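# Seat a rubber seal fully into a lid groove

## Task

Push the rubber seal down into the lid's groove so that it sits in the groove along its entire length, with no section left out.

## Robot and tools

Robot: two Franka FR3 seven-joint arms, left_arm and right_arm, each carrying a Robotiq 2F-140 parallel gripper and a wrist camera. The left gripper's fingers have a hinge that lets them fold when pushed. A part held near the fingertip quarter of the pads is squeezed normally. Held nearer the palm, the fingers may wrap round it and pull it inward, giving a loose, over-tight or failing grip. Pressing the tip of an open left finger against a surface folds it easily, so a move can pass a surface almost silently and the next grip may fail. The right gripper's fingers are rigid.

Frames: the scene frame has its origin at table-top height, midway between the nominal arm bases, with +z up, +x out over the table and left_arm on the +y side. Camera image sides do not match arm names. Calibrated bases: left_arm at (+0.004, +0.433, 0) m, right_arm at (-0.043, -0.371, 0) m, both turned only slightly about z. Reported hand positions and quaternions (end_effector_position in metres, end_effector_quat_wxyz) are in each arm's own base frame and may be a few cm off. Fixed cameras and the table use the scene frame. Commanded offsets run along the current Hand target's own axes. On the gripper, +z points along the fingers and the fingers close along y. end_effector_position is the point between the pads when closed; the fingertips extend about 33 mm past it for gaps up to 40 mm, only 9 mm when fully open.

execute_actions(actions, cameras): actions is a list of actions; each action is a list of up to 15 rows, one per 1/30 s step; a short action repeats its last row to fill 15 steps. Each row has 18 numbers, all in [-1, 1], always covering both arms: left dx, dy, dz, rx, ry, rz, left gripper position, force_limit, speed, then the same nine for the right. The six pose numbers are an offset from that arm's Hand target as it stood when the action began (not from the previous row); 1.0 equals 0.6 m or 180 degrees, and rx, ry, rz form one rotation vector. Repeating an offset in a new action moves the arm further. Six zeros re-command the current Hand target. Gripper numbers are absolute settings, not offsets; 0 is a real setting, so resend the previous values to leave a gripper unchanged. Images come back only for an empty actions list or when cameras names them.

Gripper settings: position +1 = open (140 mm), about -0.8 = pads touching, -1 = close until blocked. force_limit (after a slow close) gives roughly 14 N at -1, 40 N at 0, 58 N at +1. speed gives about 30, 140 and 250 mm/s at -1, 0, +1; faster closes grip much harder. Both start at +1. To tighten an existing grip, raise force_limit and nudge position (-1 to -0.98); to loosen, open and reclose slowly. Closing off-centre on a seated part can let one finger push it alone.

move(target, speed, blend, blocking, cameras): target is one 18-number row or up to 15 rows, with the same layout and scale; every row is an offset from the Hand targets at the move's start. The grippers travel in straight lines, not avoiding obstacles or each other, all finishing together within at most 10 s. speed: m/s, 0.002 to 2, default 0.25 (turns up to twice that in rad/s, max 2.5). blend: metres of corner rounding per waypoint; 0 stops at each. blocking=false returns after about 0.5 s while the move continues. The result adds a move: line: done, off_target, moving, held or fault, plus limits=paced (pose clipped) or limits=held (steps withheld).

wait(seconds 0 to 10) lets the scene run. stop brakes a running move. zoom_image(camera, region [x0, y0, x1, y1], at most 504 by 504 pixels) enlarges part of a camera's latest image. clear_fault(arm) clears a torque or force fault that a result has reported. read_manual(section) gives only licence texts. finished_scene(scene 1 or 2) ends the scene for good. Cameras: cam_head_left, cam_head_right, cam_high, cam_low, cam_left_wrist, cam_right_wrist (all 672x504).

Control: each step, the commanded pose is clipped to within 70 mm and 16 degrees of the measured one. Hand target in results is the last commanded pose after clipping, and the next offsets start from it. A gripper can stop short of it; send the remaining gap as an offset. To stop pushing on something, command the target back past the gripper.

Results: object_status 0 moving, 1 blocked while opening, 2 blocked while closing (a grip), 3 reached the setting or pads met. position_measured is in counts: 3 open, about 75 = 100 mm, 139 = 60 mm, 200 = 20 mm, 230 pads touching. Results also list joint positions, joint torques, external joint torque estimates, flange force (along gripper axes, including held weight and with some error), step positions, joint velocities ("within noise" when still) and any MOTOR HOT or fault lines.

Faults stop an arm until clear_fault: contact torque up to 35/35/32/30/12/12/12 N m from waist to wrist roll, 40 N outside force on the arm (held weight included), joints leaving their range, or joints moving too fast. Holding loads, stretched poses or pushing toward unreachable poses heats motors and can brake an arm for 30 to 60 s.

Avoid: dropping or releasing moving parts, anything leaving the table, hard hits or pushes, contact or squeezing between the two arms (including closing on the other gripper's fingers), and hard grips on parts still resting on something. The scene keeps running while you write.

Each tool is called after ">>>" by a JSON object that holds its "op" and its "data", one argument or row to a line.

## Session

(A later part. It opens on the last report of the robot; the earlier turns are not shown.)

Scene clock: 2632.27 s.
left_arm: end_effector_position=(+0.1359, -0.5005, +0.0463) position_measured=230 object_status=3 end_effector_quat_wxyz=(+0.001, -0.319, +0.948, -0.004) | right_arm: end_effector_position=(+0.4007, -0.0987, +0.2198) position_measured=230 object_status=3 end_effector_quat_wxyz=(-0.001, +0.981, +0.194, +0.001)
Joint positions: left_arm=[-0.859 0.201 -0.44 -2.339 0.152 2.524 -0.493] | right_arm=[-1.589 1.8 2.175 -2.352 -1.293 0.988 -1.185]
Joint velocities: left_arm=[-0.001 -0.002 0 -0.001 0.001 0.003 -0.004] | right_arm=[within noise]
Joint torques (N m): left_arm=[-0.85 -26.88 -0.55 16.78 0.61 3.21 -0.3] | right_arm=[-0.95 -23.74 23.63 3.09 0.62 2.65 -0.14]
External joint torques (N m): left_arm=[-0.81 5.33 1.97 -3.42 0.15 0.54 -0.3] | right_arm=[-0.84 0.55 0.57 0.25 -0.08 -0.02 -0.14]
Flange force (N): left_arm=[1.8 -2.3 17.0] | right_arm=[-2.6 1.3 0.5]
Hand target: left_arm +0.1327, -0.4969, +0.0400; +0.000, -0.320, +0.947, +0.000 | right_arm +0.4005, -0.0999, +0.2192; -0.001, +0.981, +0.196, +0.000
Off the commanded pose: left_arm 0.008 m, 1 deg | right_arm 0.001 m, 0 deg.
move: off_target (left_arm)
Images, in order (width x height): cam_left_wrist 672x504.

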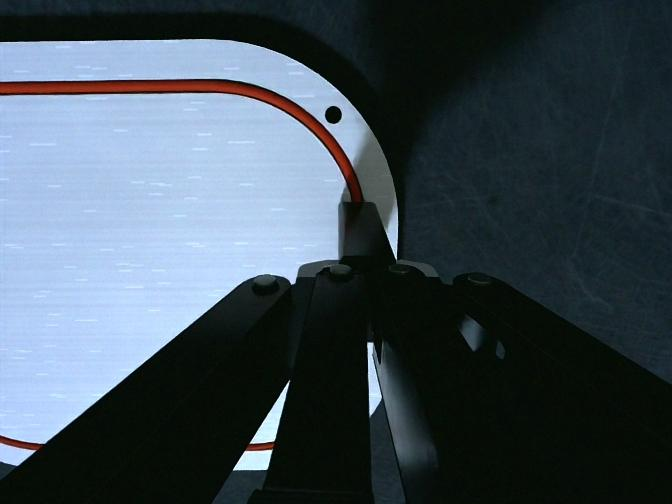

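>>> {"op": "move", "data": {
  "target": [
    [0, 0, -0.0217, 0, 0, 0, -1, -1, -1, 0, 0, 0, 0, 0, 0, -1, -1, -1],
    [0.0233, -0.0155, -0.0217, 0, 0, 0, -1, -1, -1, 0, 0, 0, 0, 0, 0, -1, -1, -1],
    [0.0233, -0.0155, -0.012, 0, 0, 0, -1, -1, -1, 0, 0, 0, 0, 0, 0, -1, -1, -1],
    [0.0233, -0.0075, 0, 0, 0, 0, -1, -1, -1, 0, 0, 0, 0, 0, 0, -1, -1, -1]
  ],
  "speed": [0.02, 0.03, 0.015, 0.015],
  "cameras": ["cam_left_wrist"]
}}

>>> {"op": "zoom_image", "data": {
  "camera": "cam_left_wrist",
  "region": [200, 60, 440, 320]
}}

Scene clock: 2645.73 s.
left_arm: end_effector_position=(+0.1273, -0.5122, +0.0463) position_measured=230 object_status=3 end_effector_quat_wxyz=(+0.001, -0.319, +0.948, -0.004) | right_arm: end_effector_position=(+0.4007, -0.0987, +0.2198) position_measured=230 object_status=3 end_effector_quat_wxyz=(-0.001, +0.981, +0.194, +0.001)
Joint positions: left_arm=[-0.89 0.225 -0.432 -2.305 0.163 2.511 -0.523] | right_arm=[-1.589 1.8 2.175 -2.352 -1.293 0.988 -1.185]
Joint velocities: left_arm=[-0.001 -0.001 0.003 -0.002 0.001 0.002 -0.005] | right_arm=[within noise]
Joint torques (N m): left_arm=[-0.75 -27.64 -1.2 17.14 0.68 3.24 -0.29] | right_arm=[-0.99 -23.77 23.54 3.14 0.63 2.64 -0.16]
External joint torques (N m): left_arm=[-0.78 5.44 1.52 -3.18 0.22 0.57 -0.29] | right_arm=[-0.92 0.48 0.56 0.28 -0.07 -0.03 -0.17]
Flange force (N): left_arm=[2.4 -2.8 16.6] | right_arm=[-2.6 1.4 0.5]
Hand target: left_arm +0.1243, -0.5089, +0.0400; +0.000, -0.320, +0.947, +0.000 | right_arm +0.4005, -0.0999, +0.2192; -0.001, +0.981, +0.196, +0.000
Off the commanded pose: left_arm 0.008 m, 0 deg | right_arm 0.001 m, 0 deg.
move: off_target (left_arm)
Images, in order (width x height): cam_left_wrist 672x504.

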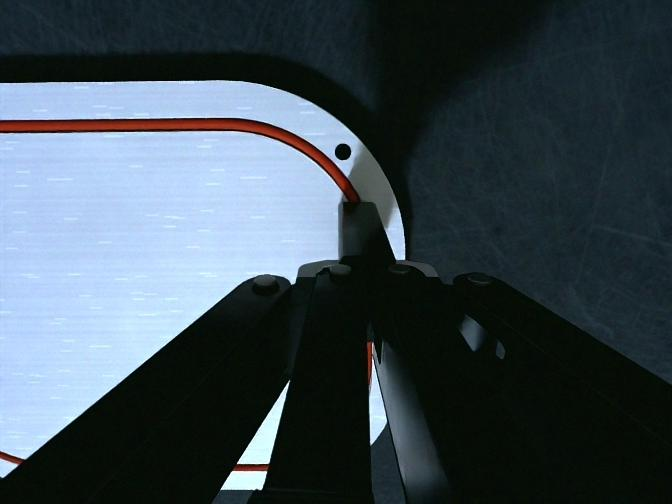

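Scaled by 1.938 from the camera's 672x504 image, which has a finer 960x720 frame.

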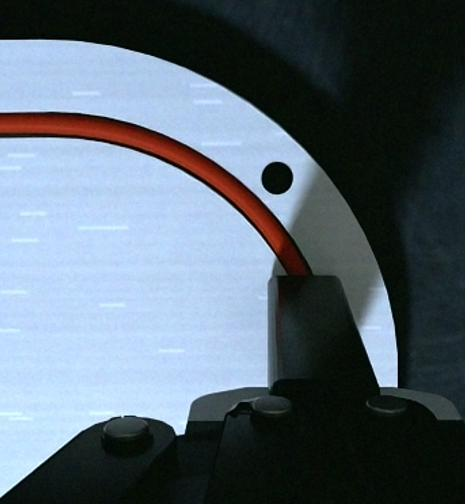

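>>> {"op": "move", "data": {
  "target": [
    [0, 0, -0.0217, 0, 0, 0, -1, -1, -1, 0, 0, 0, 0, 0, 0, -1, -1, -1],
    [0.02, -0.0205, -0.0217, 0, 0, 0, -1, -1, -1, 0, 0, 0, 0, 0, 0, -1, -1, -1],
    [0.02, -0.0205, -0.012, 0, 0, 0, -1, -1, -1, 0, 0, 0, 0, 0, 0, -1, -1, -1],
    [0.02, -0.0125, 0, 0, 0, 0, -1, -1, -1, 0, 0, 0, 0, 0, 0, -1, -1, -1]
  ],
  "speed": [0.02, 0.03, 0.015, 0.015]
}}

>>> {"op": "move", "data": {
  "target": [
    [0, 0, -0.0333, 0, 0, 0, -1, -1, -1, 0, 0, 0, 0, 0, 0, -1, -1, -1],
    [-0.1333, 0.02, -0.05, 0, 0, 0, -1, -1, -1, 0, 0, 0, 0, 0, 0, -1, -1, -1]
  ],
  "speed": [0.02, 0.05],
  "cameras": ["cam_left_wrist"]
}}

>>> {"op": "zoom_image", "data": {
  "camera": "cam_left_wrist",
  "region": [200, 60, 440, 320]
}}

Scene clock: 2659.47 s.
left_arm: end_effector_position=(+0.1225, -0.5253, +0.0461) position_measured=230 object_status=3 end_effector_quat_wxyz=(+0.001, -0.319, +0.948, -0.003) | right_arm: end_effector_position=(+0.4007, -0.0987, +0.2198) position_measured=230 object_status=3 end_effector_quat_wxyz=(-0.001, +0.981, +0.194, +0.001)
Joint positions: left_arm=[-0.918 0.254 -0.42 -2.263 0.175 2.495 -0.545] | right_arm=[-1.589 1.8 2.175 -2.352 -1.293 0.988 -1.185]
Joint velocities: left_arm=[-0.001 -0.002 0.001 -0.002 0.001 0.003 -0.005] | right_arm=[within noise]
Joint torques (N m): left_arm=[-0.87 -28.99 -0.95 17.64 0.63 3.33 -0.24] | right_arm=[-1 -23.8 23.59 3.13 0.62 2.65 -0.16]
External joint torques (N m): left_arm=[-1.01 5.18 1.98 -2.73 0.17 0.68 -0.24] | right_arm=[-0.97 0.52 0.56 0.34 -0.08 -0.02 -0.16]
Flange force (N): left_arm=[2.7 -3.4 16.0] | right_arm=[-2.7 1.5 0.5]
Hand target: left_arm +0.1193, -0.5222, +0.0400; +0.000, -0.320, +0.947, +0.000 | right_arm +0.4005, -0.0999, +0.2192; -0.001, +0.981, +0.196, +0.000
Off the commanded pose: left_arm 0.008 m, 0 deg | right_arm 0.001 m, 0 deg.
move: off_target (left_arm)

Scene clock: 2663.37 s.
left_arm: end_effector_position=(+0.1756, -0.4639, +0.0697) position_measured=230 object_status=3 end_effector_quat_wxyz=(+0.001, -0.322, +0.947, +0.002) | right_arm: end_effector_position=(+0.4007, -0.0987, +0.2198) position_measured=230 object_status=3 end_effector_quat_wxyz=(-0.001, +0.981, +0.194, +0.001)
Joint positions: left_arm=[-0.772 0.091 -0.435 -2.398 0.064 2.476 -0.341] | right_arm=[-1.589 1.8 2.175 -2.352 -1.293 0.988 -1.185]
Joint velocities: left_arm=[-0.001 0 0 0 0 0.002 0.005] | right_arm=[within noise]
Joint torques (N m): left_arm=[0.77 -29.76 0.11 20.36 0.14 2.8 0.26] | right_arm=[-0.99 -23.71 23.6 3.09 0.62 2.66 -0.18]
External joint torques (N m): left_arm=[0.7 -0.49 1.11 -0.39 -0.33 0.16 0.26] | right_arm=[-0.99 0.66 0.55 0.3 -0.08 -0.02 -0.18]
Flange force (N): left_arm=[-3.3 2.8 -1.2] | right_arm=[-3.0 1.6 0.9]
Hand target: left_arm +0.1756, -0.4641, +0.0700; +0.000, -0.320, +0.947, +0.000 | right_arm +0.4005, -0.0999, +0.2192; -0.001, +0.981, +0.196, +0.000
Off the commanded pose: left_arm 0.000 m, 0 deg | right_arm 0.001 m, 0 deg.
move: done
Images, in order (width x height): cam_left_wrist 672x504.

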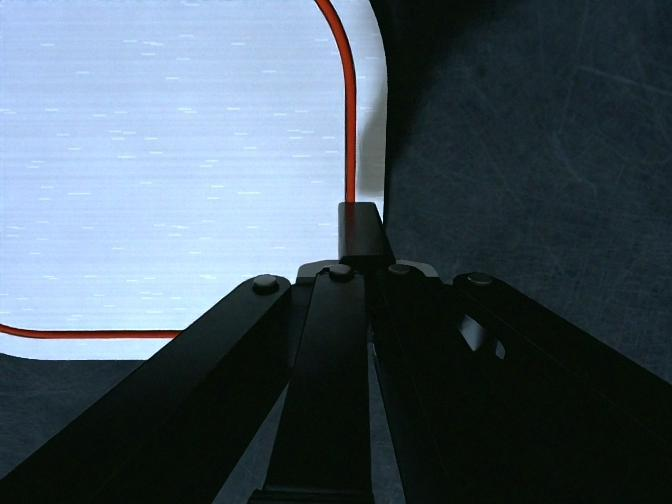

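Scaled by 1.938 from the camera's 672x504 image, which has a finer 960x720 frame.

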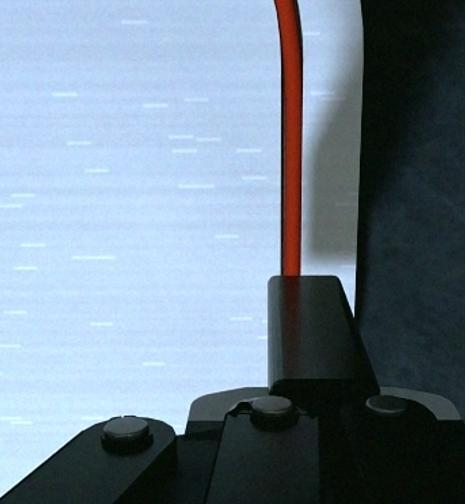

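>>> {"op": "move", "data": {
  "target": [
    [0, -0.004, 0.0367, 0, 0, 0, -1, -1, -1, 0, 0, 0, 0, 0, 0, -1, -1, -1],
    [0, 0.003, 0.05, 0, 0, 0, -1, -1, -1, 0, 0, 0, 0, 0, 0, -1, -1, -1]
  ],
  "speed": [0.03, 0.015],
  "cameras": ["cam_left_wrist"]
}}

>>> {"op": "zoom_image", "data": {
  "camera": "cam_left_wrist",
  "region": [200, 60, 440, 320]
}}

Scene clock: 2676.57 s.
left_arm: end_effector_position=(+0.1773, -0.4660, +0.0464) position_measured=230 object_status=3 end_effector_quat_wxyz=(+0.001, -0.319, +0.948, -0.004) | right_arm: end_effector_position=(+0.4007, -0.0987, +0.2198) position_measured=230 object_status=3 end_effector_quat_wxyz=(-0.001, +0.981, +0.194, +0.001)
Joint positions: left_arm=[-0.78 0.147 -0.42 -2.409 0.111 2.547 -0.367] | right_arm=[-1.589 1.8 2.175 -2.352 -1.293 0.988 -1.185]
Joint velocities: left_arm=[0 -0.001 0.001 -0.001 0.002 0.001 -0.006] | right_arm=[within noise]
Joint torques (N m): left_arm=[-0.27 -24.55 0.61 16.96 0.77 3.47 -0.24] | right_arm=[-0.95 -23.78 23.65 3.09 0.63 2.64 -0.09]
External joint torques (N m): left_arm=[-0.39 5.69 2.16 -2.82 0.34 0.83 -0.23] | right_arm=[-0.9 0.51 0.62 0.26 -0.07 -0.02 -0.09]
Flange force (N): left_arm=[1.4 -5.7 19.2] | right_arm=[-2.7 1.2 0.4]
Hand target: left_arm +0.1745, -0.4627, +0.0400; +0.000, -0.320, +0.947, +0.000 | right_arm +0.4005, -0.0999, +0.2192; -0.001, +0.981, +0.196, +0.000
Off the commanded pose: left_arm 0.008 m, 0 deg | right_arm 0.001 m, 0 deg.
move: off_target (left_arm)
Images, in order (width x height): cam_left_wrist 672x504.

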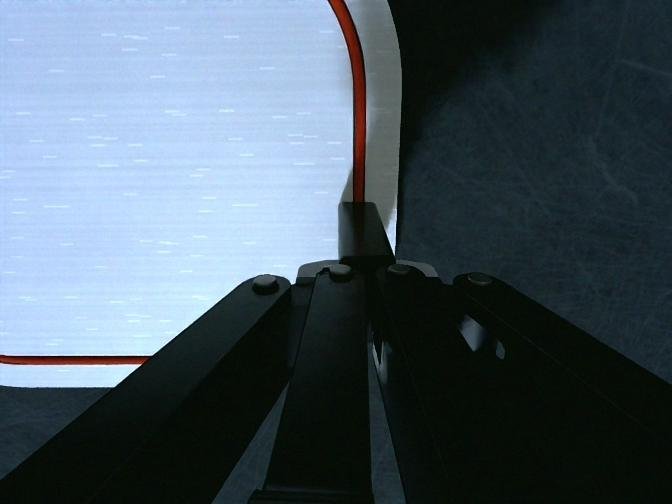

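Scaled by 1.938 from the camera's 672x504 image, which has a finer 960x720 frame.

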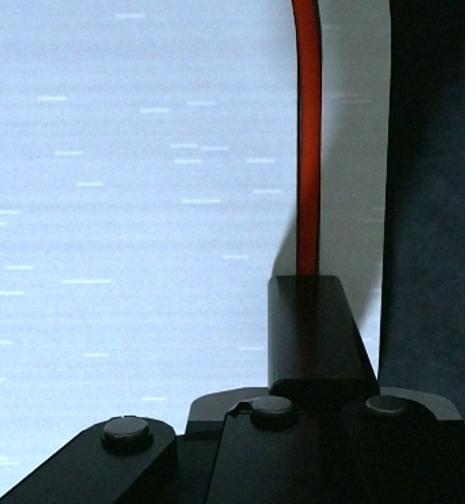

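>>> {"op": "move", "data": {
  "target": [
    [0, 0, -0.0217, 0, 0, 0, -1, -1, -1, 0, 0, 0, 0, 0, 0, -1, -1, -1],
    [-0.0267, -0.009, -0.0217, 0, 0, 0, -1, -1, -1, 0, 0, 0, 0, 0, 0, -1, -1, -1],
    [-0.0267, -0.009, -0.012, 0, 0, 0, -1, -1, -1, 0, 0, 0, 0, 0, 0, -1, -1, -1],
    [-0.0267, -0.001, 0, 0, 0, 0, -1, -1, -1, 0, 0, 0, 0, 0, 0, -1, -1, -1]
  ],
  "speed": [0.02, 0.03, 0.015, 0.015],
  "cameras": ["cam_left_wrist"]
}}

>>> {"op": "zoom_image", "data": {
  "camera": "cam_left_wrist",
  "region": [200, 60, 440, 320]
}}

Scene clock: 2692.93 s.
left_arm: end_effector_position=(+0.1898, -0.4568, +0.0464) position_measured=230 object_status=3 end_effector_quat_wxyz=(+0.001, -0.319, +0.948, -0.003) | right_arm: end_effector_position=(+0.4007, -0.0987, +0.2198) position_measured=230 object_status=3 end_effector_quat_wxyz=(-0.001, +0.981, +0.194, +0.001)
Joint positions: left_arm=[-0.752 0.137 -0.418 -2.422 0.103 2.551 -0.331] | right_arm=[-1.589 1.8 2.175 -2.352 -1.293 0.988 -1.185]
Joint velocities: left_arm=[-0.001 -0.001 -0.001 -0.003 0.002 0.004 -0.001] | right_arm=[within noise]
Joint torques (N m): left_arm=[0.25 -24.29 0.96 16.78 0.88 3.53 -0.15] | right_arm=[-0.96 -23.72 23.63 3.13 0.62 2.65 -0.19]
External joint torques (N m): left_arm=[0.26 5.62 2.5 -2.92 0.45 0.9 -0.15] | right_arm=[-0.93 0.56 0.63 0.33 -0.08 -0.02 -0.19]
Flange force (N): left_arm=[-0.2 -5.5 19.4] | right_arm=[-2.7 1.6 0.4]
Hand target: left_arm +0.1876, -0.4534, +0.0400; +0.000, -0.320, +0.947, +0.000 | right_arm +0.4005, -0.0999, +0.2192; -0.001, +0.981, +0.196, +0.000
Off the commanded pose: left_arm 0.008 m, 0 deg | right_arm 0.001 m, 0 deg.
move: off_target (left_arm)
Images, in order (width x height): cam_left_wrist 672x504.

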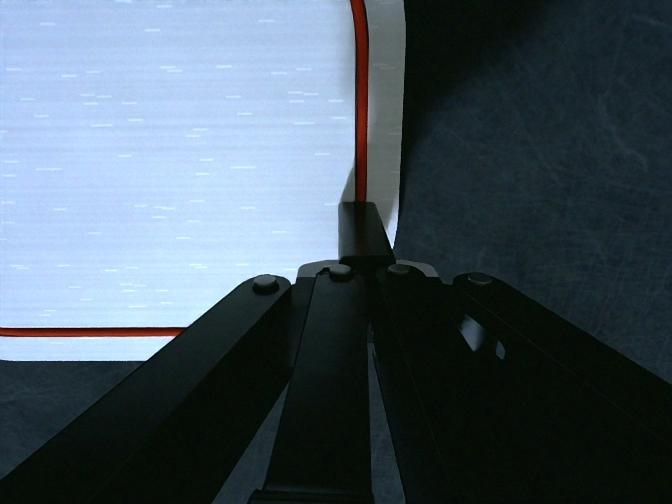

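Scaled by 1.938 from the camera's 672x504 image, which has a finer 960x720 frame.

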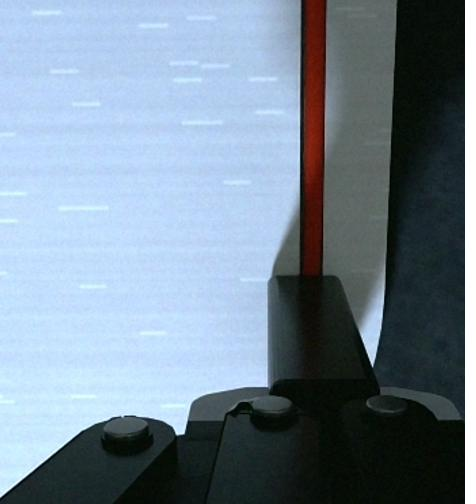

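>>> {"op": "move", "data": {
  "target": [
    [0, 0, -0.0217, 0, 0, 0, -1, -1, -1, 0, 0, 0, 0, 0, 0, -1, -1, -1],
    [-0.0217, -0.0122, -0.0217, 0, 0, 0, -1, -1, -1, 0, 0, 0, 0, 0, 0, -1, -1, -1],
    [-0.0217, -0.0122, -0.012, 0, 0, 0, -1, -1, -1, 0, 0, 0, 0, 0, 0, -1, -1, -1],
    [-0.0217, -0.0042, 0, 0, 0, 0, -1, -1, -1, 0, 0, 0, 0, 0, 0, -1, -1, -1]
  ],
  "speed": [0.02, 0.03, 0.015, 0.015]
}}

>>> {"op": "move", "data": {
  "target": [
    [0, 0, -0.0217, 0, 0, 0, -1, -1, -1, 0, 0, 0, 0, 0, 0, -1, -1, -1],
    [-0.02, -0.016, -0.0217, 0, 0, 0, -1, -1, -1, 0, 0, 0, 0, 0, 0, -1, -1, -1],
    [-0.02, -0.016, -0.012, 0, 0, 0, -1, -1, -1, 0, 0, 0, 0, 0, 0, -1, -1, -1],
    [-0.02, -0.008, 0, 0, 0, 0, -1, -1, -1, 0, 0, 0, 0, 0, 0, -1, -1, -1]
  ],
  "speed": [0.02, 0.03, 0.015, 0.015],
  "cameras": ["cam_left_wrist"]
}}

>>> {"op": "zoom_image", "data": {
  "camera": "cam_left_wrist",
  "region": [200, 160, 480, 420]
}}

Scene clock: 2716.13 s.
left_arm: end_effector_position=(+0.2016, -0.4509, +0.0464) position_measured=230 object_status=3 end_effector_quat_wxyz=(+0.001, -0.319, +0.948, -0.003) | right_arm: end_effector_position=(+0.4007, -0.0987, +0.2198) position_measured=230 object_status=3 end_effector_quat_wxyz=(-0.001, +0.981, +0.194, +0.001)
Joint positions: left_arm=[-0.732 0.134 -0.411 -2.424 0.1 2.552 -0.302] | right_arm=[-1.589 1.8 2.175 -2.352 -1.293 0.988 -1.185]
Joint torques (N m): left_arm=[0.39 -24.1 1.13 16.74 0.83 3.47 -0.24] | right_arm=[-0.93 -23.74 23.63 3.1 0.62 2.64 -0.14]
External joint torques (N m): left_arm=[0.41 5.82 2.64 -2.99 0.4 0.84 -0.23] | right_arm=[-0.91 0.58 0.65 0.32 -0.08 -0.02 -0.14]
Flange force (N): left_arm=[-0.4 -5.8 19.8] | right_arm=[-2.7 1.4 0.4]
Hand target: left_arm +0.1995, -0.4475, +0.0400; +0.000, -0.320, +0.947, +0.000 | right_arm +0.4005, -0.0999, +0.2192; -0.001, +0.981, +0.196, +0.000
Off the commanded pose: left_arm 0.008 m, 0 deg | right_arm 0.001 m, 0 deg.
move: off_target (left_arm)

Scene clock: 2719.30 s.
left_arm: end_effector_position=(+0.2141, -0.4475, +0.0464) position_measured=230 object_status=3 end_effector_quat_wxyz=(+0.001, -0.319, +0.948, -0.003) | right_arm: end_effector_position=(+0.4007, -0.0987, +0.2198) position_measured=230 object_status=3 end_effector_quat_wxyz=(-0.001, +0.981, +0.194, +0.001)
Joint positions: left_arm=[-0.716 0.139 -0.402 -2.417 0.101 2.55 -0.276] | right_arm=[-1.589 1.8 2.175 -2.352 -1.293 0.988 -1.185]
Joint velocities: left_arm=[-0.002 -0.002 -0.001 -0.002 0.003 0.003 -0.001] | right_arm=[within noise]
Joint torques (N m): left_arm=[0.34 -24.36 1.19 16.74 0.93 3.43 -0.16] | right_arm=[-0.97 -23.78 23.6 3.13 0.61 2.66 -0.11]
External joint torques (N m): left_arm=[0.37 5.91 2.72 -3.09 0.5 0.78 -0.16] | right_arm=[-0.94 0.46 0.61 0.28 -0.09 -0.01 -0.11]
Flange force (N): left_arm=[-0.6 -5.7 19.8] | right_arm=[-2.7 1.3 0.4]
Hand target: left_arm +0.2120, -0.4441, +0.0400; +0.000, -0.320, +0.947, +0.000 | right_arm +0.4005, -0.0999, +0.2192; -0.001, +0.981, +0.196, +0.000
Off the commanded pose: left_arm 0.008 m, 0 deg | right_arm 0.001 m, 0 deg.
move: off_target (left_arm)
Images, in order (width x height): cam_left_wrist 672x504.

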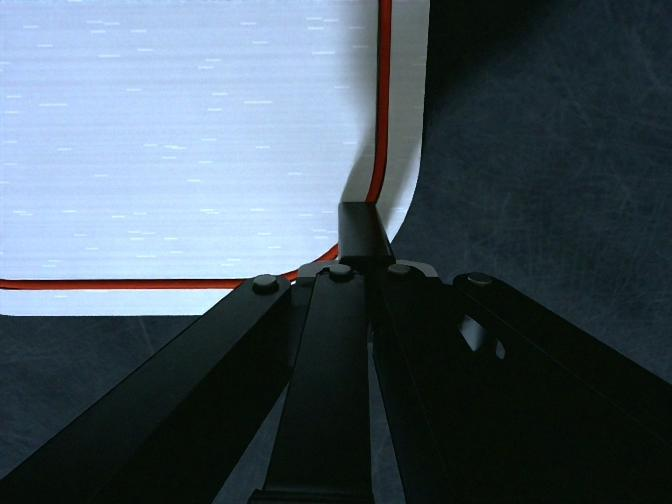

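Scaled by 1.800 from the camera's 672x504 image, which has a finer 960x720 frame.

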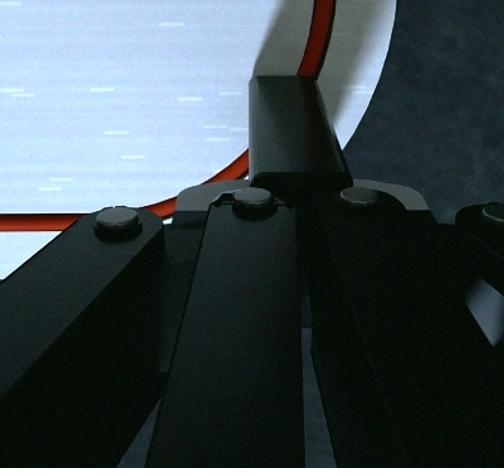

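>>> {"op": "move", "data": {
  "target": [
    [0, 0, -0.05, 0, 0, 0, -1, -1, -1, 0, 0, 0, 0, 0, 0, -1, -1, -1],
    [0.2922, -0.1575, -0.4333, 0, 0, 0, -1, -1, -1, 0, 0, 0, 0, 0, 0, -1, -1, -1],
    [0.2922, -0.1575, -0.4333, 0, 0, 0, 1, -1, 0, 0, 0, 0, 0, 0, 0, -1, -1, -1]
  ],
  "speed": [0.02, 0.1, 0.1],
  "cameras": ["cam_left_wrist", "cam_head_left", "cam_head_right"]
}}

>>> {"op": "zoom_image", "data": {
  "camera": "cam_left_wrist",
  "region": [160, 100, 560, 400]
}}

Scene clock: 2748.67 s.
left_arm: end_effector_position=(+0.1297, -0.6264, +0.3007) position_measured=3 object_status=0 end_effector_quat_wxyz=(-0.001, -0.318, +0.948, -0.002) | right_arm: end_effector_position=(+0.4007, -0.0987, +0.2198) position_measured=230 object_status=3 end_effector_quat_wxyz=(-0.001, +0.981, +0.194, +0.001)
Joint positions: left_arm=[-0.944 0.277 -0.493 -1.532 0.131 1.779 -0.524] | right_arm=[-1.589 1.8 2.175 -2.352 -1.293 0.988 -1.185]
Joint torques (N m): left_arm=[-0.29 -38.04 -2.03 25.21 0.84 2.32 -0.19] | right_arm=[-0.91 -23.77 23.55 3.1 0.61 2.65 -0.18]
External joint torques (N m): left_arm=[-0.15 0.81 1.98 0.49 0.09 -0.31 -0.19] | right_arm=[-0.93 0.54 0.57 0.32 -0.09 -0.02 -0.18]
Flange force (N): left_arm=[2.4 -6.4 -1.8] | right_arm=[-2.6 1.6 0.5]
Hand target: left_arm +0.1301, -0.6257, +0.3000; +0.000, -0.320, +0.947, +0.000 | right_arm +0.4005, -0.0999, +0.2192; -0.001, +0.981, +0.196, +0.000
Off the commanded pose: left_arm 0.001 m, 0 deg | right_arm 0.001 m, 0 deg.
move: done
Images, in order (width x height): cam_head_left 672x504, cam_head_right 672x504, cam_left_wrist 672x504.

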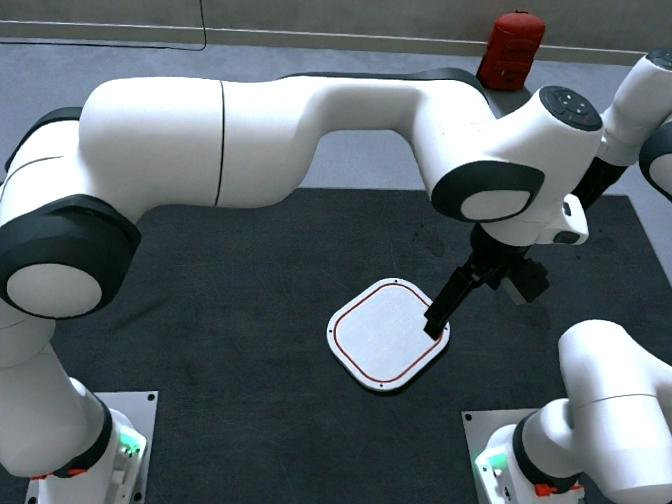

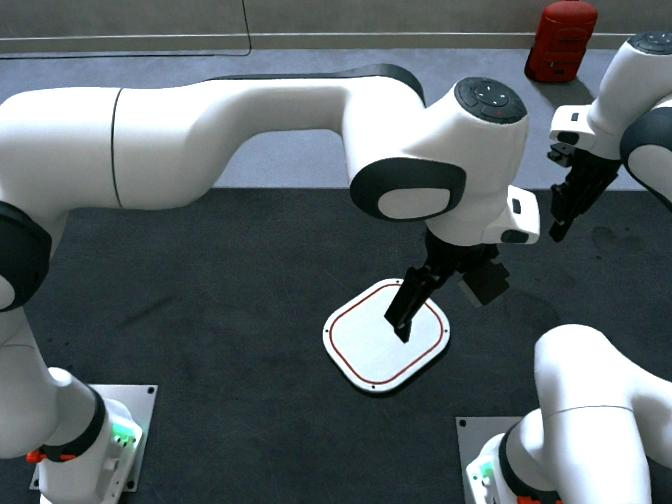

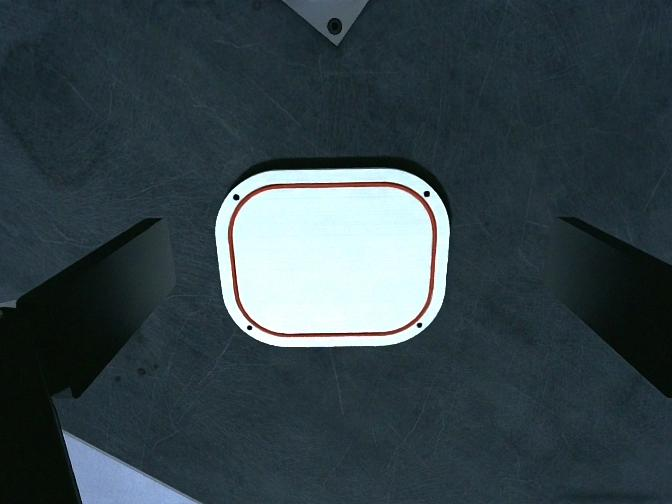

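Scaled by 1.260 from the camera's 672x504 image, which has a finer 960x720 frame.

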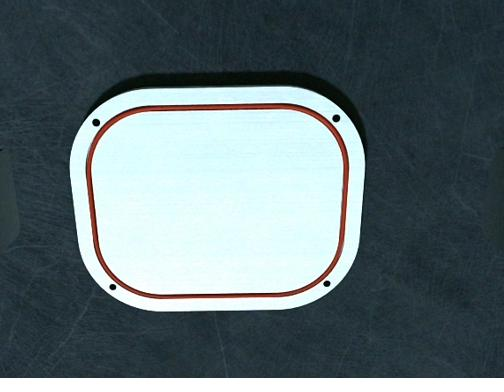

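>>> {"op": "zoom_image", "data": {
  "camera": "cam_left_wrist",
  "region": [205, 160, 335, 260]
}}

>>> {"op": "zoom_image", "data": {
  "camera": "cam_left_wrist",
  "region": [325, 160, 455, 260]
}}

>>> {"op": "zoom_image", "data": {
  "camera": "cam_left_wrist",
  "region": [205, 250, 335, 350]
}}

>>> {"op": "zoom_image", "data": {
  "camera": "cam_left_wrist",
  "region": [325, 250, 455, 350]
}}

Scaled by 3.877 from the camera's 672x504 image, which has a finer 960x720 frame.

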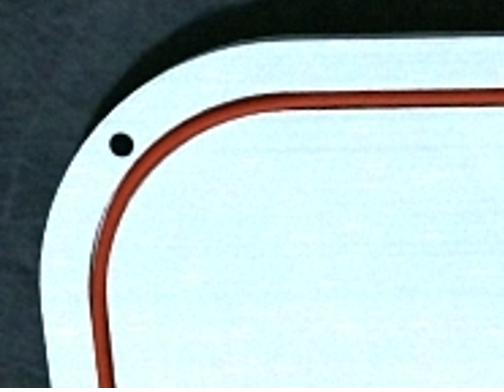

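Scaled by 3.877 from the camera's 672x504 image, which has a finer 960x720 frame.

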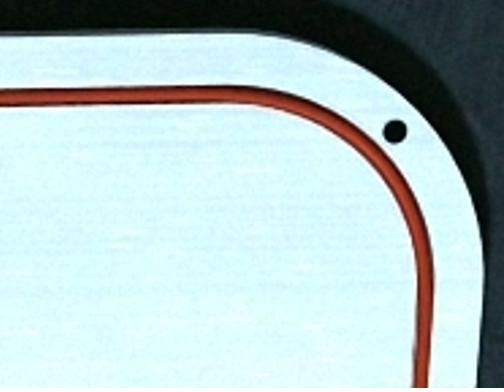

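Scaled by 3.877 from the camera's 672x504 image, which has a finer 960x720 frame.

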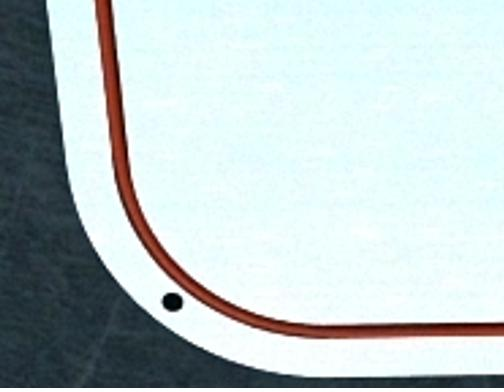

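Scaled by 3.877 from the camera's 672x504 image, which has a finer 960x720 frame.

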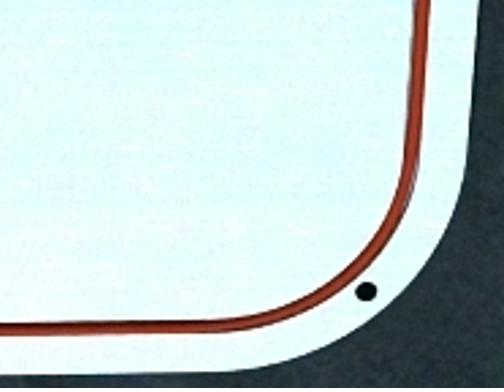

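>>> {"op": "move", "data": {
  "target": [-0.0382, -0.025, 0.3, 0, 0, 0, 1, -1, 0, 0, 0, 0, 0, 0, 0, -1, -1, -1],
  "speed": 0.1,
  "cameras": ["cam_left_wrist"]
}}

>>> {"op": "zoom_image", "data": {
  "camera": "cam_left_wrist",
  "region": [140, 130, 340, 290]
}}

>>> {"op": "zoom_image", "data": {
  "camera": "cam_left_wrist",
  "region": [330, 130, 530, 290]
}}

Scene clock: 2826.20 s.
left_arm: end_effector_position=(+0.1570, -0.6227, +0.1202) position_measured=3 object_status=3 end_effector_quat_wxyz=(-0.001, -0.319, +0.948, +0.002) | right_arm: end_effector_position=(+0.4007, -0.0987, +0.2198) position_measured=230 object_status=3 end_effector_quat_wxyz=(-0.001, +0.981, +0.194, +0.001)
Joint positions: left_arm=[-0.937 0.418 -0.431 -1.803 0.205 2.173 -0.531] | right_arm=[-1.589 1.8 2.175 -2.352 -1.293 0.988 -1.185]
Joint velocities: left_arm=[0 0 0.002 0.001 0 0.004 -0.002] | right_arm=[within noise]
Joint torques (N m): left_arm=[-0.09 -41.96 -3.75 23.48 0.88 2.78 -0.22] | right_arm=[-0.95 -23.74 23.62 3.09 0.63 2.66 -0.19]
External joint torques (N m): left_arm=[-0.1 0.6 1.61 -0.08 0.24 0.13 -0.22] | right_arm=[-0.92 0.5 0.67 0.28 -0.07 0 -0.19]
Flange force (N): left_arm=[0.9 -2.2 2.0] | right_arm=[-2.8 1.5 0.3]
Hand target: left_arm +0.1573, -0.6236, +0.1199; +0.000, -0.320, +0.947, +0.000 | right_arm +0.4005, -0.0999, +0.2192; -0.001, +0.981, +0.196, +0.000
Off the commanded pose: left_arm 0.001 m, 0 deg | right_arm 0.001 m, 0 deg.
move: done
Images, in order (width x height): cam_left_wrist 672x504.

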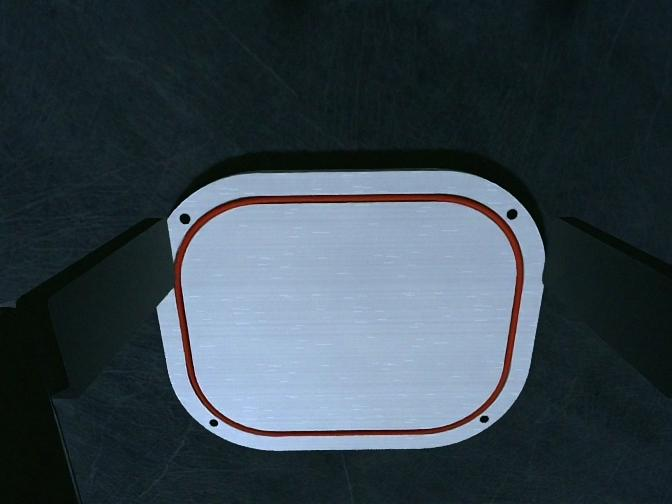

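Scaled by 2.520 from the camera's 672x504 image, which has a finer 960x720 frame.

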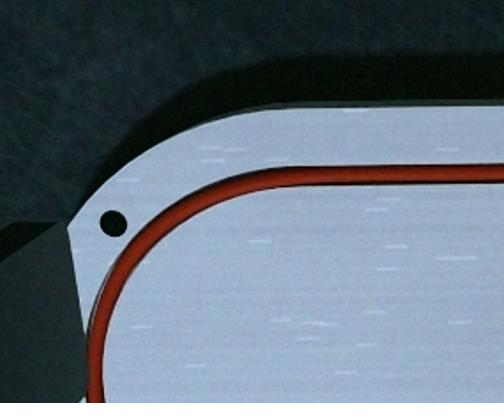

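Scaled by 2.520 from the camera's 672x504 image, which has a finer 960x720 frame.

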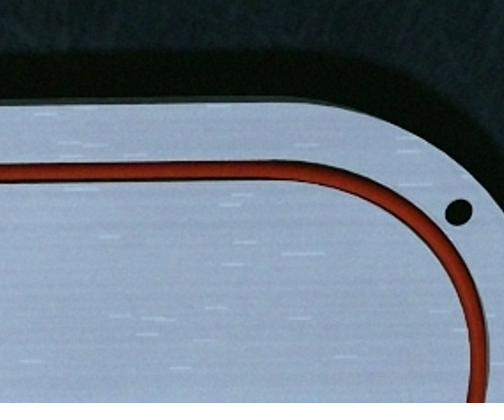

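>>> {"op": "zoom_image", "data": {
  "camera": "cam_left_wrist",
  "region": [160, 200, 230, 300]
}}

>>> {"op": "zoom_image", "data": {
  "camera": "cam_left_wrist",
  "region": [165, 280, 265, 440]
}}

>>> {"op": "zoom_image", "data": {
  "camera": "cam_left_wrist",
  "region": [430, 200, 550, 440]
}}

>>> {"op": "zoom_image", "data": {
  "camera": "cam_left_wrist",
  "region": [220, 380, 460, 460]
}}

Scaled by 5.040 from the camera's 672x504 image, which has a finer 960x720 frame.

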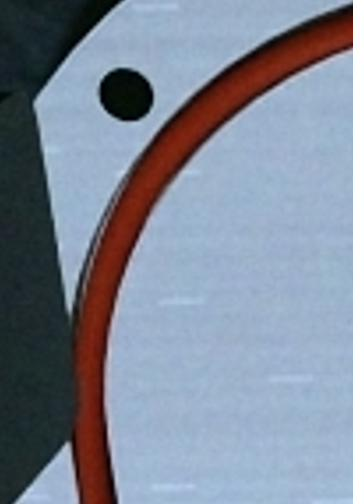

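Scaled by 3.150 from the camera's 672x504 image, which has a finer 960x720 frame.

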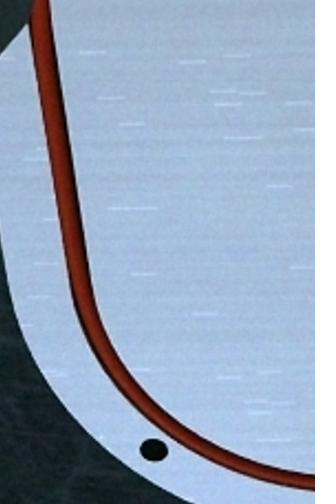

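Scaled by 2.100 from the camera's 672x504 image, which has a finer 960x720 frame.

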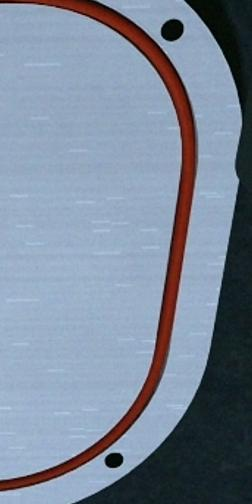

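Scaled by 2.100 from the camera's 672x504 image, which has a finer 960x720 frame.

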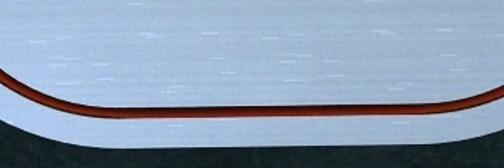

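>>> {"op": "move", "data": {
  "target": [
    [0, 0, 0, 0, 0, 0, -1, -1, -1, 0, 0, 0, 0, 0, 0, -1, -1, -1],
    [-0.1608, -0.1815, 0.1, 0, 0, 0, -1, -1, -1, 0, 0, 0, 0, 0, 0, -1, -1, -1],
    [-0.1608, -0.1815, 0.1207, 0, 0, 0, -1, -1, -1, 0, 0, 0, 0, 0, 0, -1, -1, -1]
  ],
  "speed": [0.05, 0.1, 0.03],
  "cameras": ["cam_left_wrist"]
}}

>>> {"op": "zoom_image", "data": {
  "camera": "cam_left_wrist",
  "region": [260, 60, 480, 300]
}}

Scene clock: 2878.07 s.
left_arm: end_effector_position=(+0.3001, -0.6514, +0.0491) position_measured=230 object_status=3 end_effector_quat_wxyz=(-0.001, -0.324, +0.946, +0.001) | right_arm: end_effector_position=(+0.4007, -0.0987, +0.2198) position_measured=230 object_status=3 end_effector_quat_wxyz=(-0.001, +0.981, +0.194, +0.001)
Joint positions: left_arm=[-0.862 0.74 -0.357 -1.468 0.284 2.155 -0.379] | right_arm=[-1.589 1.8 2.175 -2.352 -1.293 0.988 -1.185]
Joint velocities: left_arm=[0 -0.002 0 0 0.003 0.006 0] | right_arm=[within noise]
Joint torques (N m): left_arm=[0.36 -50.65 -5.6 23.21 0.91 2.79 0.23] | right_arm=[-0.94 -23.72 23.65 3.09 0.62 2.66 -0.16]
External joint torques (N m): left_arm=[0.37 0.81 1.32 0.16 0.27 0.19 0.23] | right_arm=[-0.98 0.61 0.65 0.35 -0.09 -0.01 -0.16]
Flange force (N): left_arm=[-0.2 -3.5 1.9] | right_arm=[-2.8 1.6 0.5]
Hand target: left_arm +0.3001, -0.6516, +0.0475; +0.000, -0.320, +0.947, +0.000 | right_arm +0.4005, -0.0999, +0.2192; -0.001, +0.981, +0.196, +0.000
Off the commanded pose: left_arm 0.002 m, 0 deg | right_arm 0.001 m, 0 deg.
move: done
Images, in order (width x height): cam_left_wrist 672x504.

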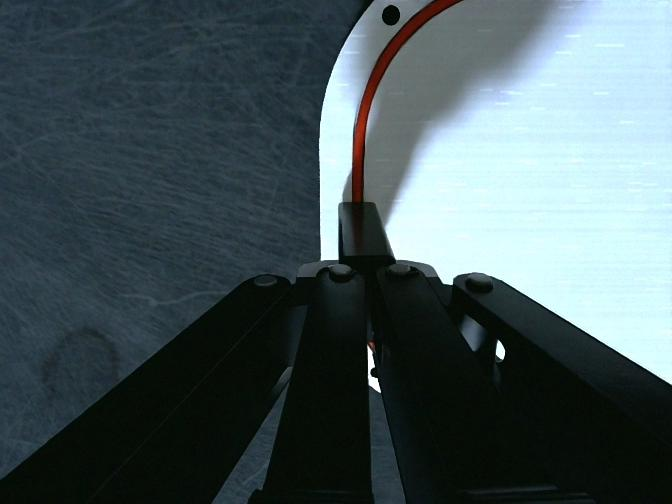

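Scaled by 2.100 from the camera's 672x504 image, which has a finer 960x720 frame.

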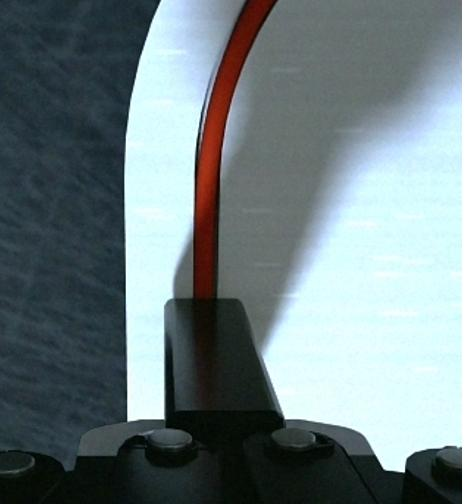

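>>> {"op": "move", "data": {
  "target": [
    [0, 0.006, 0.0142, 0, 0, 0, -1, -1, -1, 0, 0, 0, 0, 0, 0, -1, -1, -1]
  ],
  "speed": 0.015
}}

Scene clock: 2883.63 s.
left_arm: end_effector_position=(+0.2990, -0.6508, +0.0465) position_measured=230 object_status=3 end_effector_quat_wxyz=(+0.000, -0.321, +0.947, -0.002) | right_arm: end_effector_position=(+0.4007, -0.0987, +0.2198) position_measured=230 object_status=3 end_effector_quat_wxyz=(-0.001, +0.981, +0.194, +0.001)
Joint positions: left_arm=[-0.862 0.735 -0.355 -1.487 0.287 2.174 -0.379] | right_arm=[-1.589 1.8 2.175 -2.352 -1.293 0.988 -1.185]
Joint torques (N m): left_arm=[-0.12 -46.32 -4.7 20.37 0.76 3.39 0.04] | right_arm=[-0.97 -23.73 23.59 3.13 0.63 2.66 -0.14]
External joint torques (N m): left_arm=[-0.16 5.41 2.25 -2.93 0.12 0.72 0.04] | right_arm=[-1.02 0.62 0.62 0.4 -0.08 -0.01 -0.14]
Flange force (N): left_arm=[-0.1 0.0 10.7] | right_arm=[-2.8 1.6 0.5]
Hand target: left_arm +0.2979, -0.6487, +0.0389; +0.000, -0.320, +0.947, +0.000 | right_arm +0.4005, -0.0999, +0.2192; -0.001, +0.981, +0.196, +0.000
Off the commanded pose: left_arm 0.008 m, 0 deg | right_arm 0.001 m, 0 deg.
move: off_target (left_arm)

>>> {"op": "move", "data": {
  "target": [
    [0, 0, -0.0235, 0, 0, 0, -1, -1, -1, 0, 0, 0, 0, 0, 0, -1, -1, -1],
    [0.0333, -0.0068, -0.0235, 0, 0, 0, -1, -1, -1, 0, 0, 0, 0, 0, 0, -1, -1, -1],
    [0.0333, -0.0068, -0.0143, 0, 0, 0, -1, -1, -1, 0, 0, 0, 0, 0, 0, -1, -1, -1],
    [0.0333, -0.0008, 0.0007, 0, 0, 0, -1, -1, -1, 0, 0, 0, 0, 0, 0, -1, -1, -1]
  ],
  "speed": [0.03, 0.04, 0.02, 0.015],
  "blend": [0.003, 0.003, 0.001, 0],
  "cameras": ["cam_left_wrist"]
}}

>>> {"op": "zoom_image", "data": {
  "camera": "cam_left_wrist",
  "region": [260, 60, 480, 300]
}}

Scene clock: 2899.73 s.
left_arm: end_effector_position=(+0.2849, -0.6630, +0.0466) position_measured=230 object_status=3 end_effector_quat_wxyz=(+0.001, -0.319, +0.948, -0.003) | right_arm: end_effector_position=(+0.4007, -0.0987, +0.2198) position_measured=230 object_status=3 end_effector_quat_wxyz=(-0.001, +0.981, +0.194, +0.001)
Joint positions: left_arm=[-0.896 0.75 -0.35 -1.457 0.287 2.163 -0.397] | right_arm=[-1.589 1.8 2.175 -2.352 -1.293 0.988 -1.185]
Joint velocities: left_arm=[0 -0.002 0 -0.004 0 0.002 -0.004] | right_arm=[within noise]
Joint torques (N m): left_arm=[-0.54 -46.28 -4.58 20.56 0.59 3.45 -0.16] | right_arm=[-0.95 -23.77 23.6 3.13 0.62 2.66 -0.19]
External joint torques (N m): left_arm=[-0.3 5.83 2.47 -2.71 -0.05 0.8 -0.16] | right_arm=[-0.92 0.56 0.58 0.31 -0.08 -0.01 -0.19]
Flange force (N): left_arm=[1.0 -2.4 11.3] | right_arm=[-2.7 1.5 0.5]
Hand target: left_arm +0.2823, -0.6612, +0.0385; +0.000, -0.320, +0.947, +0.000 | right_arm +0.4005, -0.0999, +0.2192; -0.001, +0.981, +0.196, +0.000
Off the commanded pose: left_arm 0.009 m, 0 deg | right_arm 0.001 m, 0 deg.
move: off_target (left_arm); blend cut to 0.0028 m at target 2
Images, in order (width x height): cam_left_wrist 672x504.

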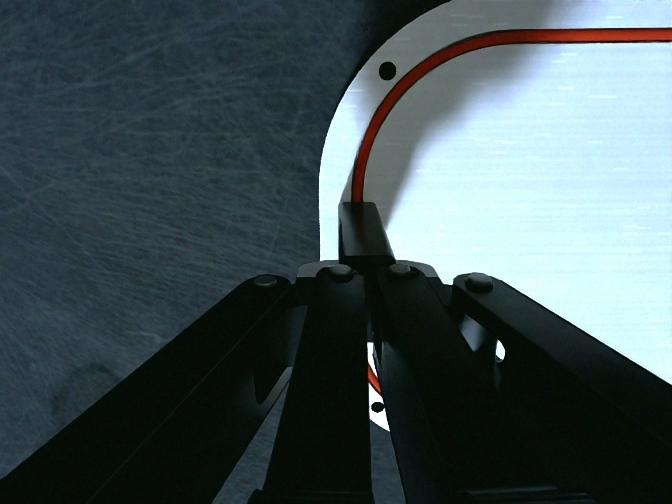

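Scaled by 2.100 from the camera's 672x504 image, which has a finer 960x720 frame.

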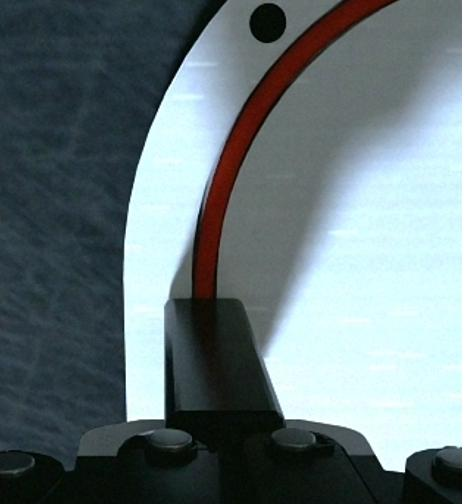

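>>> {"op": "move", "data": {
  "target": [
    [0, 0, -0.0242, 0, 0, 0, -1, -1, -1, 0, 0, 0, 0, 0, 0, -1, -1, -1],
    [0, 0.031, -0.0242, 0, 0, 0, -1, -1, -1, 0, 0, 0, 0, 0, 0, -1, -1, -1],
    [0, 0.031, -0.015, 0, 0, 0, -1, -1, -1, 0, 0, 0, 0, 0, 0, -1, -1, -1],
    [0, 0.037, 0.0, 0, 0, 0, -1, -1, -1, 0, 0, 0, 0, 0, 0, -1, -1, -1]
  ],
  "speed": [0.03, 0.04, 0.02, 0.015],
  "blend": [0.002, 0.002, 0.001, 0]
}}

Scene clock: 2912.00 s.
left_arm: end_effector_position=(+0.2703, -0.6450, +0.0458) position_measured=230 object_status=3 end_effector_quat_wxyz=(+0.001, -0.318, +0.948, -0.002) | right_arm: end_effector_position=(+0.4007, -0.0987, +0.2198) position_measured=230 object_status=3 end_effector_quat_wxyz=(-0.001, +0.981, +0.194, +0.001)
Joint positions: left_arm=[-0.883 0.683 -0.356 -1.577 0.28 2.212 -0.411] | right_arm=[-1.589 1.8 2.175 -2.352 -1.293 0.988 -1.185]
Joint torques (N m): left_arm=[0.13 -44.89 -4.11 20.56 0.67 3.63 -0.18] | right_arm=[-0.98 -23.77 23.54 3.11 0.62 2.65 -0.16]
External joint torques (N m): left_arm=[0.35 5.19 2.77 -2.42 0.05 0.97 -0.18] | right_arm=[-0.99 0.49 0.54 0.3 -0.09 -0.03 -0.16]
Flange force (N): left_arm=[-0.2 -1.5 11.1] | right_arm=[-2.7 1.5 0.6]
Hand target: left_arm +0.2688, -0.6436, +0.0385; +0.000, -0.320, +0.947, +0.000 | right_arm +0.4005, -0.0999, +0.2192; -0.001, +0.981, +0.196, +0.000
Off the commanded pose: left_arm 0.008 m, 0 deg | right_arm 0.001 m, 0 deg.
move: off_target (left_arm)

>>> {"op": "move", "data": {
  "target": [
    [0, 0, -0.0242, 0, 0, 0, -1, -1, -1, 0, 0, 0, 0, 0, 0, -1, -1, -1],
    [0.044, -0.0405, -0.0242, 0, 0, 0, -1, -1, -1, 0, 0, 0, 0, 0, 0, -1, -1, -1],
    [0.044, -0.0405, -0.013, 0, 0, 0, -1, -1, -1, 0, 0, 0, 0, 0, 0, -1, -1, -1],
    [0.044, -0.0345, 0, 0, 0, 0, -1, -1, -1, 0, 0, 0, 0, 0, 0, -1, -1, -1],
    [0.044, -0.0345, -0.0242, 0, 0, 0, -1, -1, -1, 0, 0, 0, 0, 0, 0, -1, -1, -1],
    [0.0741, -0.0268, -0.0242, 0, 0, 0, -1, -1, -1, 0, 0, 0, 0, 0, 0, -1, -1, -1],
    [0.0741, -0.0268, -0.013, 0, 0, 0, -1, -1, -1, 0, 0, 0, 0, 0, 0, -1, -1, -1],
    [0.0741, -0.0208, 0, 0, 0, 0, -1, -1, -1, 0, 0, 0, 0, 0, 0, -1, -1, -1]
  ],
  "speed": [0.03, 0.05, 0.03, 0.02, 0.03, 0.05, 0.03, 0.02],
  "blend": [0.002, 0.002, 0.001, 0, 0.002, 0.002, 0.001, 0],
  "cameras": ["cam_left_wrist"]
}}

>>> {"op": "zoom_image", "data": {
  "camera": "cam_left_wrist",
  "region": [240, 100, 500, 320]
}}

Scene clock: 2934.50 s.
left_arm: end_effector_position=(+0.2436, -0.6832, +0.0466) position_measured=230 object_status=3 end_effector_quat_wxyz=(+0.001, -0.318, +0.948, -0.004) | right_arm: end_effector_position=(+0.4007, -0.0987, +0.2198) position_measured=230 object_status=3 end_effector_quat_wxyz=(-0.001, +0.981, +0.194, +0.001)
Joint positions: left_arm=[-0.974 0.758 -0.333 -1.44 0.276 2.16 -0.451] | right_arm=[-1.589 1.8 2.175 -2.352 -1.293 0.988 -1.185]
Joint velocities: left_arm=[0 0 0.001 -0.003 0 0.003 -0.005] | right_arm=[within noise]
Joint torques (N m): left_arm=[-0.09 -47.18 -4.22 20.39 0.55 3.08 -0.22] | right_arm=[-1.03 -23.74 23.57 3.12 0.62 2.64 -0.13]
External joint torques (N m): left_arm=[-0.41 5.09 2.08 -2.94 -0.11 0.44 -0.22] | right_arm=[-1.02 0.54 0.62 0.29 -0.07 -0.03 -0.14]
Flange force (N): left_arm=[0.4 0.7 9.5] | right_arm=[-3.0 1.4 0.6]
Hand target: left_arm +0.2410, -0.6805, +0.0385; +0.000, -0.320, +0.947, +0.000 | right_arm +0.4005, -0.0999, +0.2192; -0.001, +0.981, +0.196, +0.000
Off the commanded pose: left_arm 0.009 m, 1 deg | right_arm 0.001 m, 0 deg.
move: off_target (left_arm)
Images, in order (width x height): cam_left_wrist 672x504.

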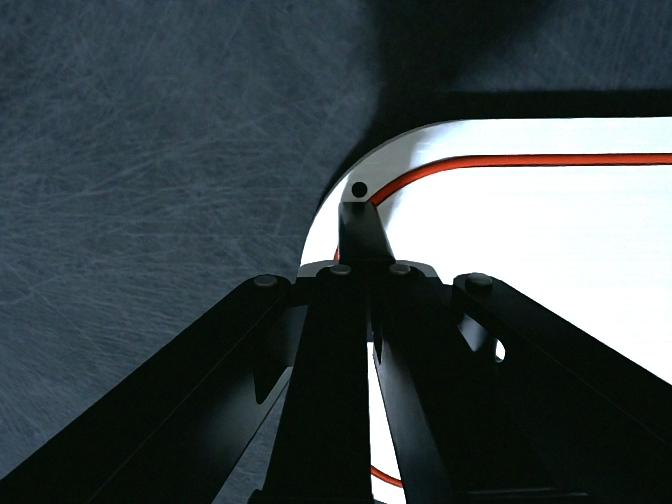

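Scaled by 1.938 from the camera's 672x504 image, which has a finer 960x720 frame.

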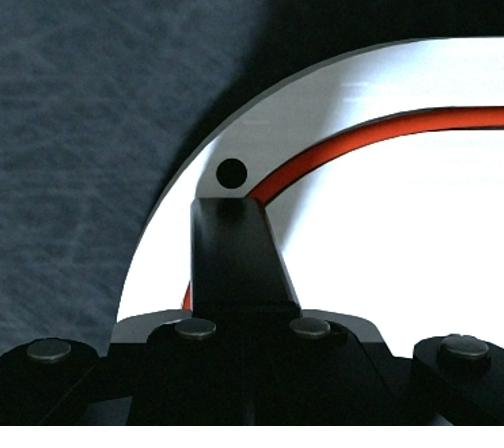

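>>> {"op": "move", "data": {
  "target": [
    [0, 0, -0.02, 0, 0, 0, -1, -1, -1, 0, 0, 0, 0, 0, 0, -1, -1, -1],
    [0.0237, 0.0172, -0.02, 0, 0, 0, -1, -1, -1, 0, 0, 0, 0, 0, 0, -1, -1, -1],
    [0.0237, 0.0232, 0, 0, 0, 0, -1, -1, -1, 0, 0, 0, 0, 0, 0, -1, -1, -1],
    [0.0237, 0.0232, -0.02, 0, 0, 0, -1, -1, -1, 0, 0, 0, 0, 0, 0, -1, -1, -1],
    [0.038, 0.0468, -0.02, 0, 0, 0, -1, -1, -1, 0, 0, 0, 0, 0, 0, -1, -1, -1],
    [0.038, 0.0528, 0, 0, 0, 0, -1, -1, -1, 0, 0, 0, 0, 0, 0, -1, -1, -1],
    [0.038, 0.0528, -0.02, 0, 0, 0, -1, -1, -1, 0, 0, 0, 0, 0, 0, -1, -1, -1],
    [0.0415, 0.0715, -0.02, 0, 0, 0, -1, -1, -1, 0, 0, 0, 0, 0, 0, -1, -1, -1],
    [0.0415, 0.0775, 0, 0, 0, 0, -1, -1, -1, 0, 0, 0, 0, 0, 0, -1, -1, -1]
  ],
  "speed": [0.03, 0.05, 0.015, 0.03, 0.05, 0.015, 0.03, 0.05, 0.015],
  "blend": [0.002, 0.002, 0, 0.002, 0.002, 0, 0.002, 0.002, 0],
  "cameras": ["cam_left_wrist"]
}}

>>> {"op": "zoom_image", "data": {
  "camera": "cam_left_wrist",
  "region": [200, 120, 500, 320]
}}

Scene clock: 2957.47 s.
left_arm: end_effector_position=(+0.1949, -0.6612, +0.0462) position_measured=230 object_status=3 end_effector_quat_wxyz=(+0.001, -0.318, +0.948, -0.003) | right_arm: end_effector_position=(+0.4007, -0.0987, +0.2198) position_measured=230 object_status=3 end_effector_quat_wxyz=(-0.001, +0.981, +0.194, +0.001)
Joint positions: left_arm=[-0.994 0.647 -0.345 -1.634 0.265 2.241 -0.516] | right_arm=[-1.589 1.8 2.175 -2.352 -1.293 0.988 -1.185]
Joint velocities: left_arm=[0 -0.001 0 0 0.001 0.004 -0.003] | right_arm=[within noise]
Joint torques (N m): left_arm=[-0.28 -43.81 -3.81 20.16 0.67 3.28 -0.3] | right_arm=[-1.01 -23.75 23.61 3.1 0.63 2.65 -0.14]
External joint torques (N m): left_arm=[-0.28 5.11 2.44 -2.61 0.06 0.64 -0.3] | right_arm=[-1.02 0.59 0.63 0.32 -0.07 -0.02 -0.14]
Flange force (N): left_arm=[1.0 -1.2 10.7] | right_arm=[-3.0 1.5 0.6]
Hand target: left_arm +0.1930, -0.6586, +0.0386; +0.000, -0.320, +0.947, +0.000 | right_arm +0.4005, -0.0999, +0.2192; -0.001, +0.981, +0.196, +0.000
Off the commanded pose: left_arm 0.008 m, 0 deg | right_arm 0.001 m, 0 deg.
move: off_target (left_arm)
Images, in order (width x height): cam_left_wrist 672x504.

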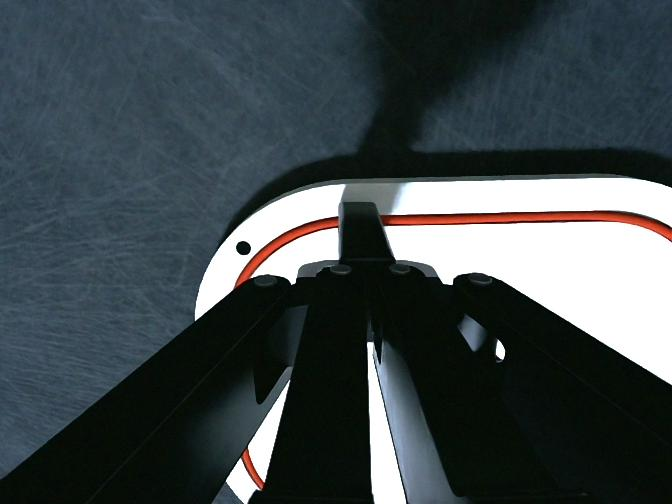

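Scaled by 1.680 from the camera's 672x504 image, which has a finer 960x720 frame.

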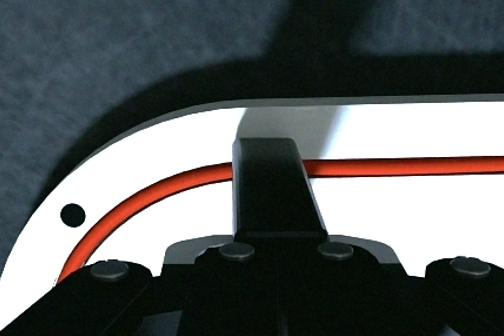

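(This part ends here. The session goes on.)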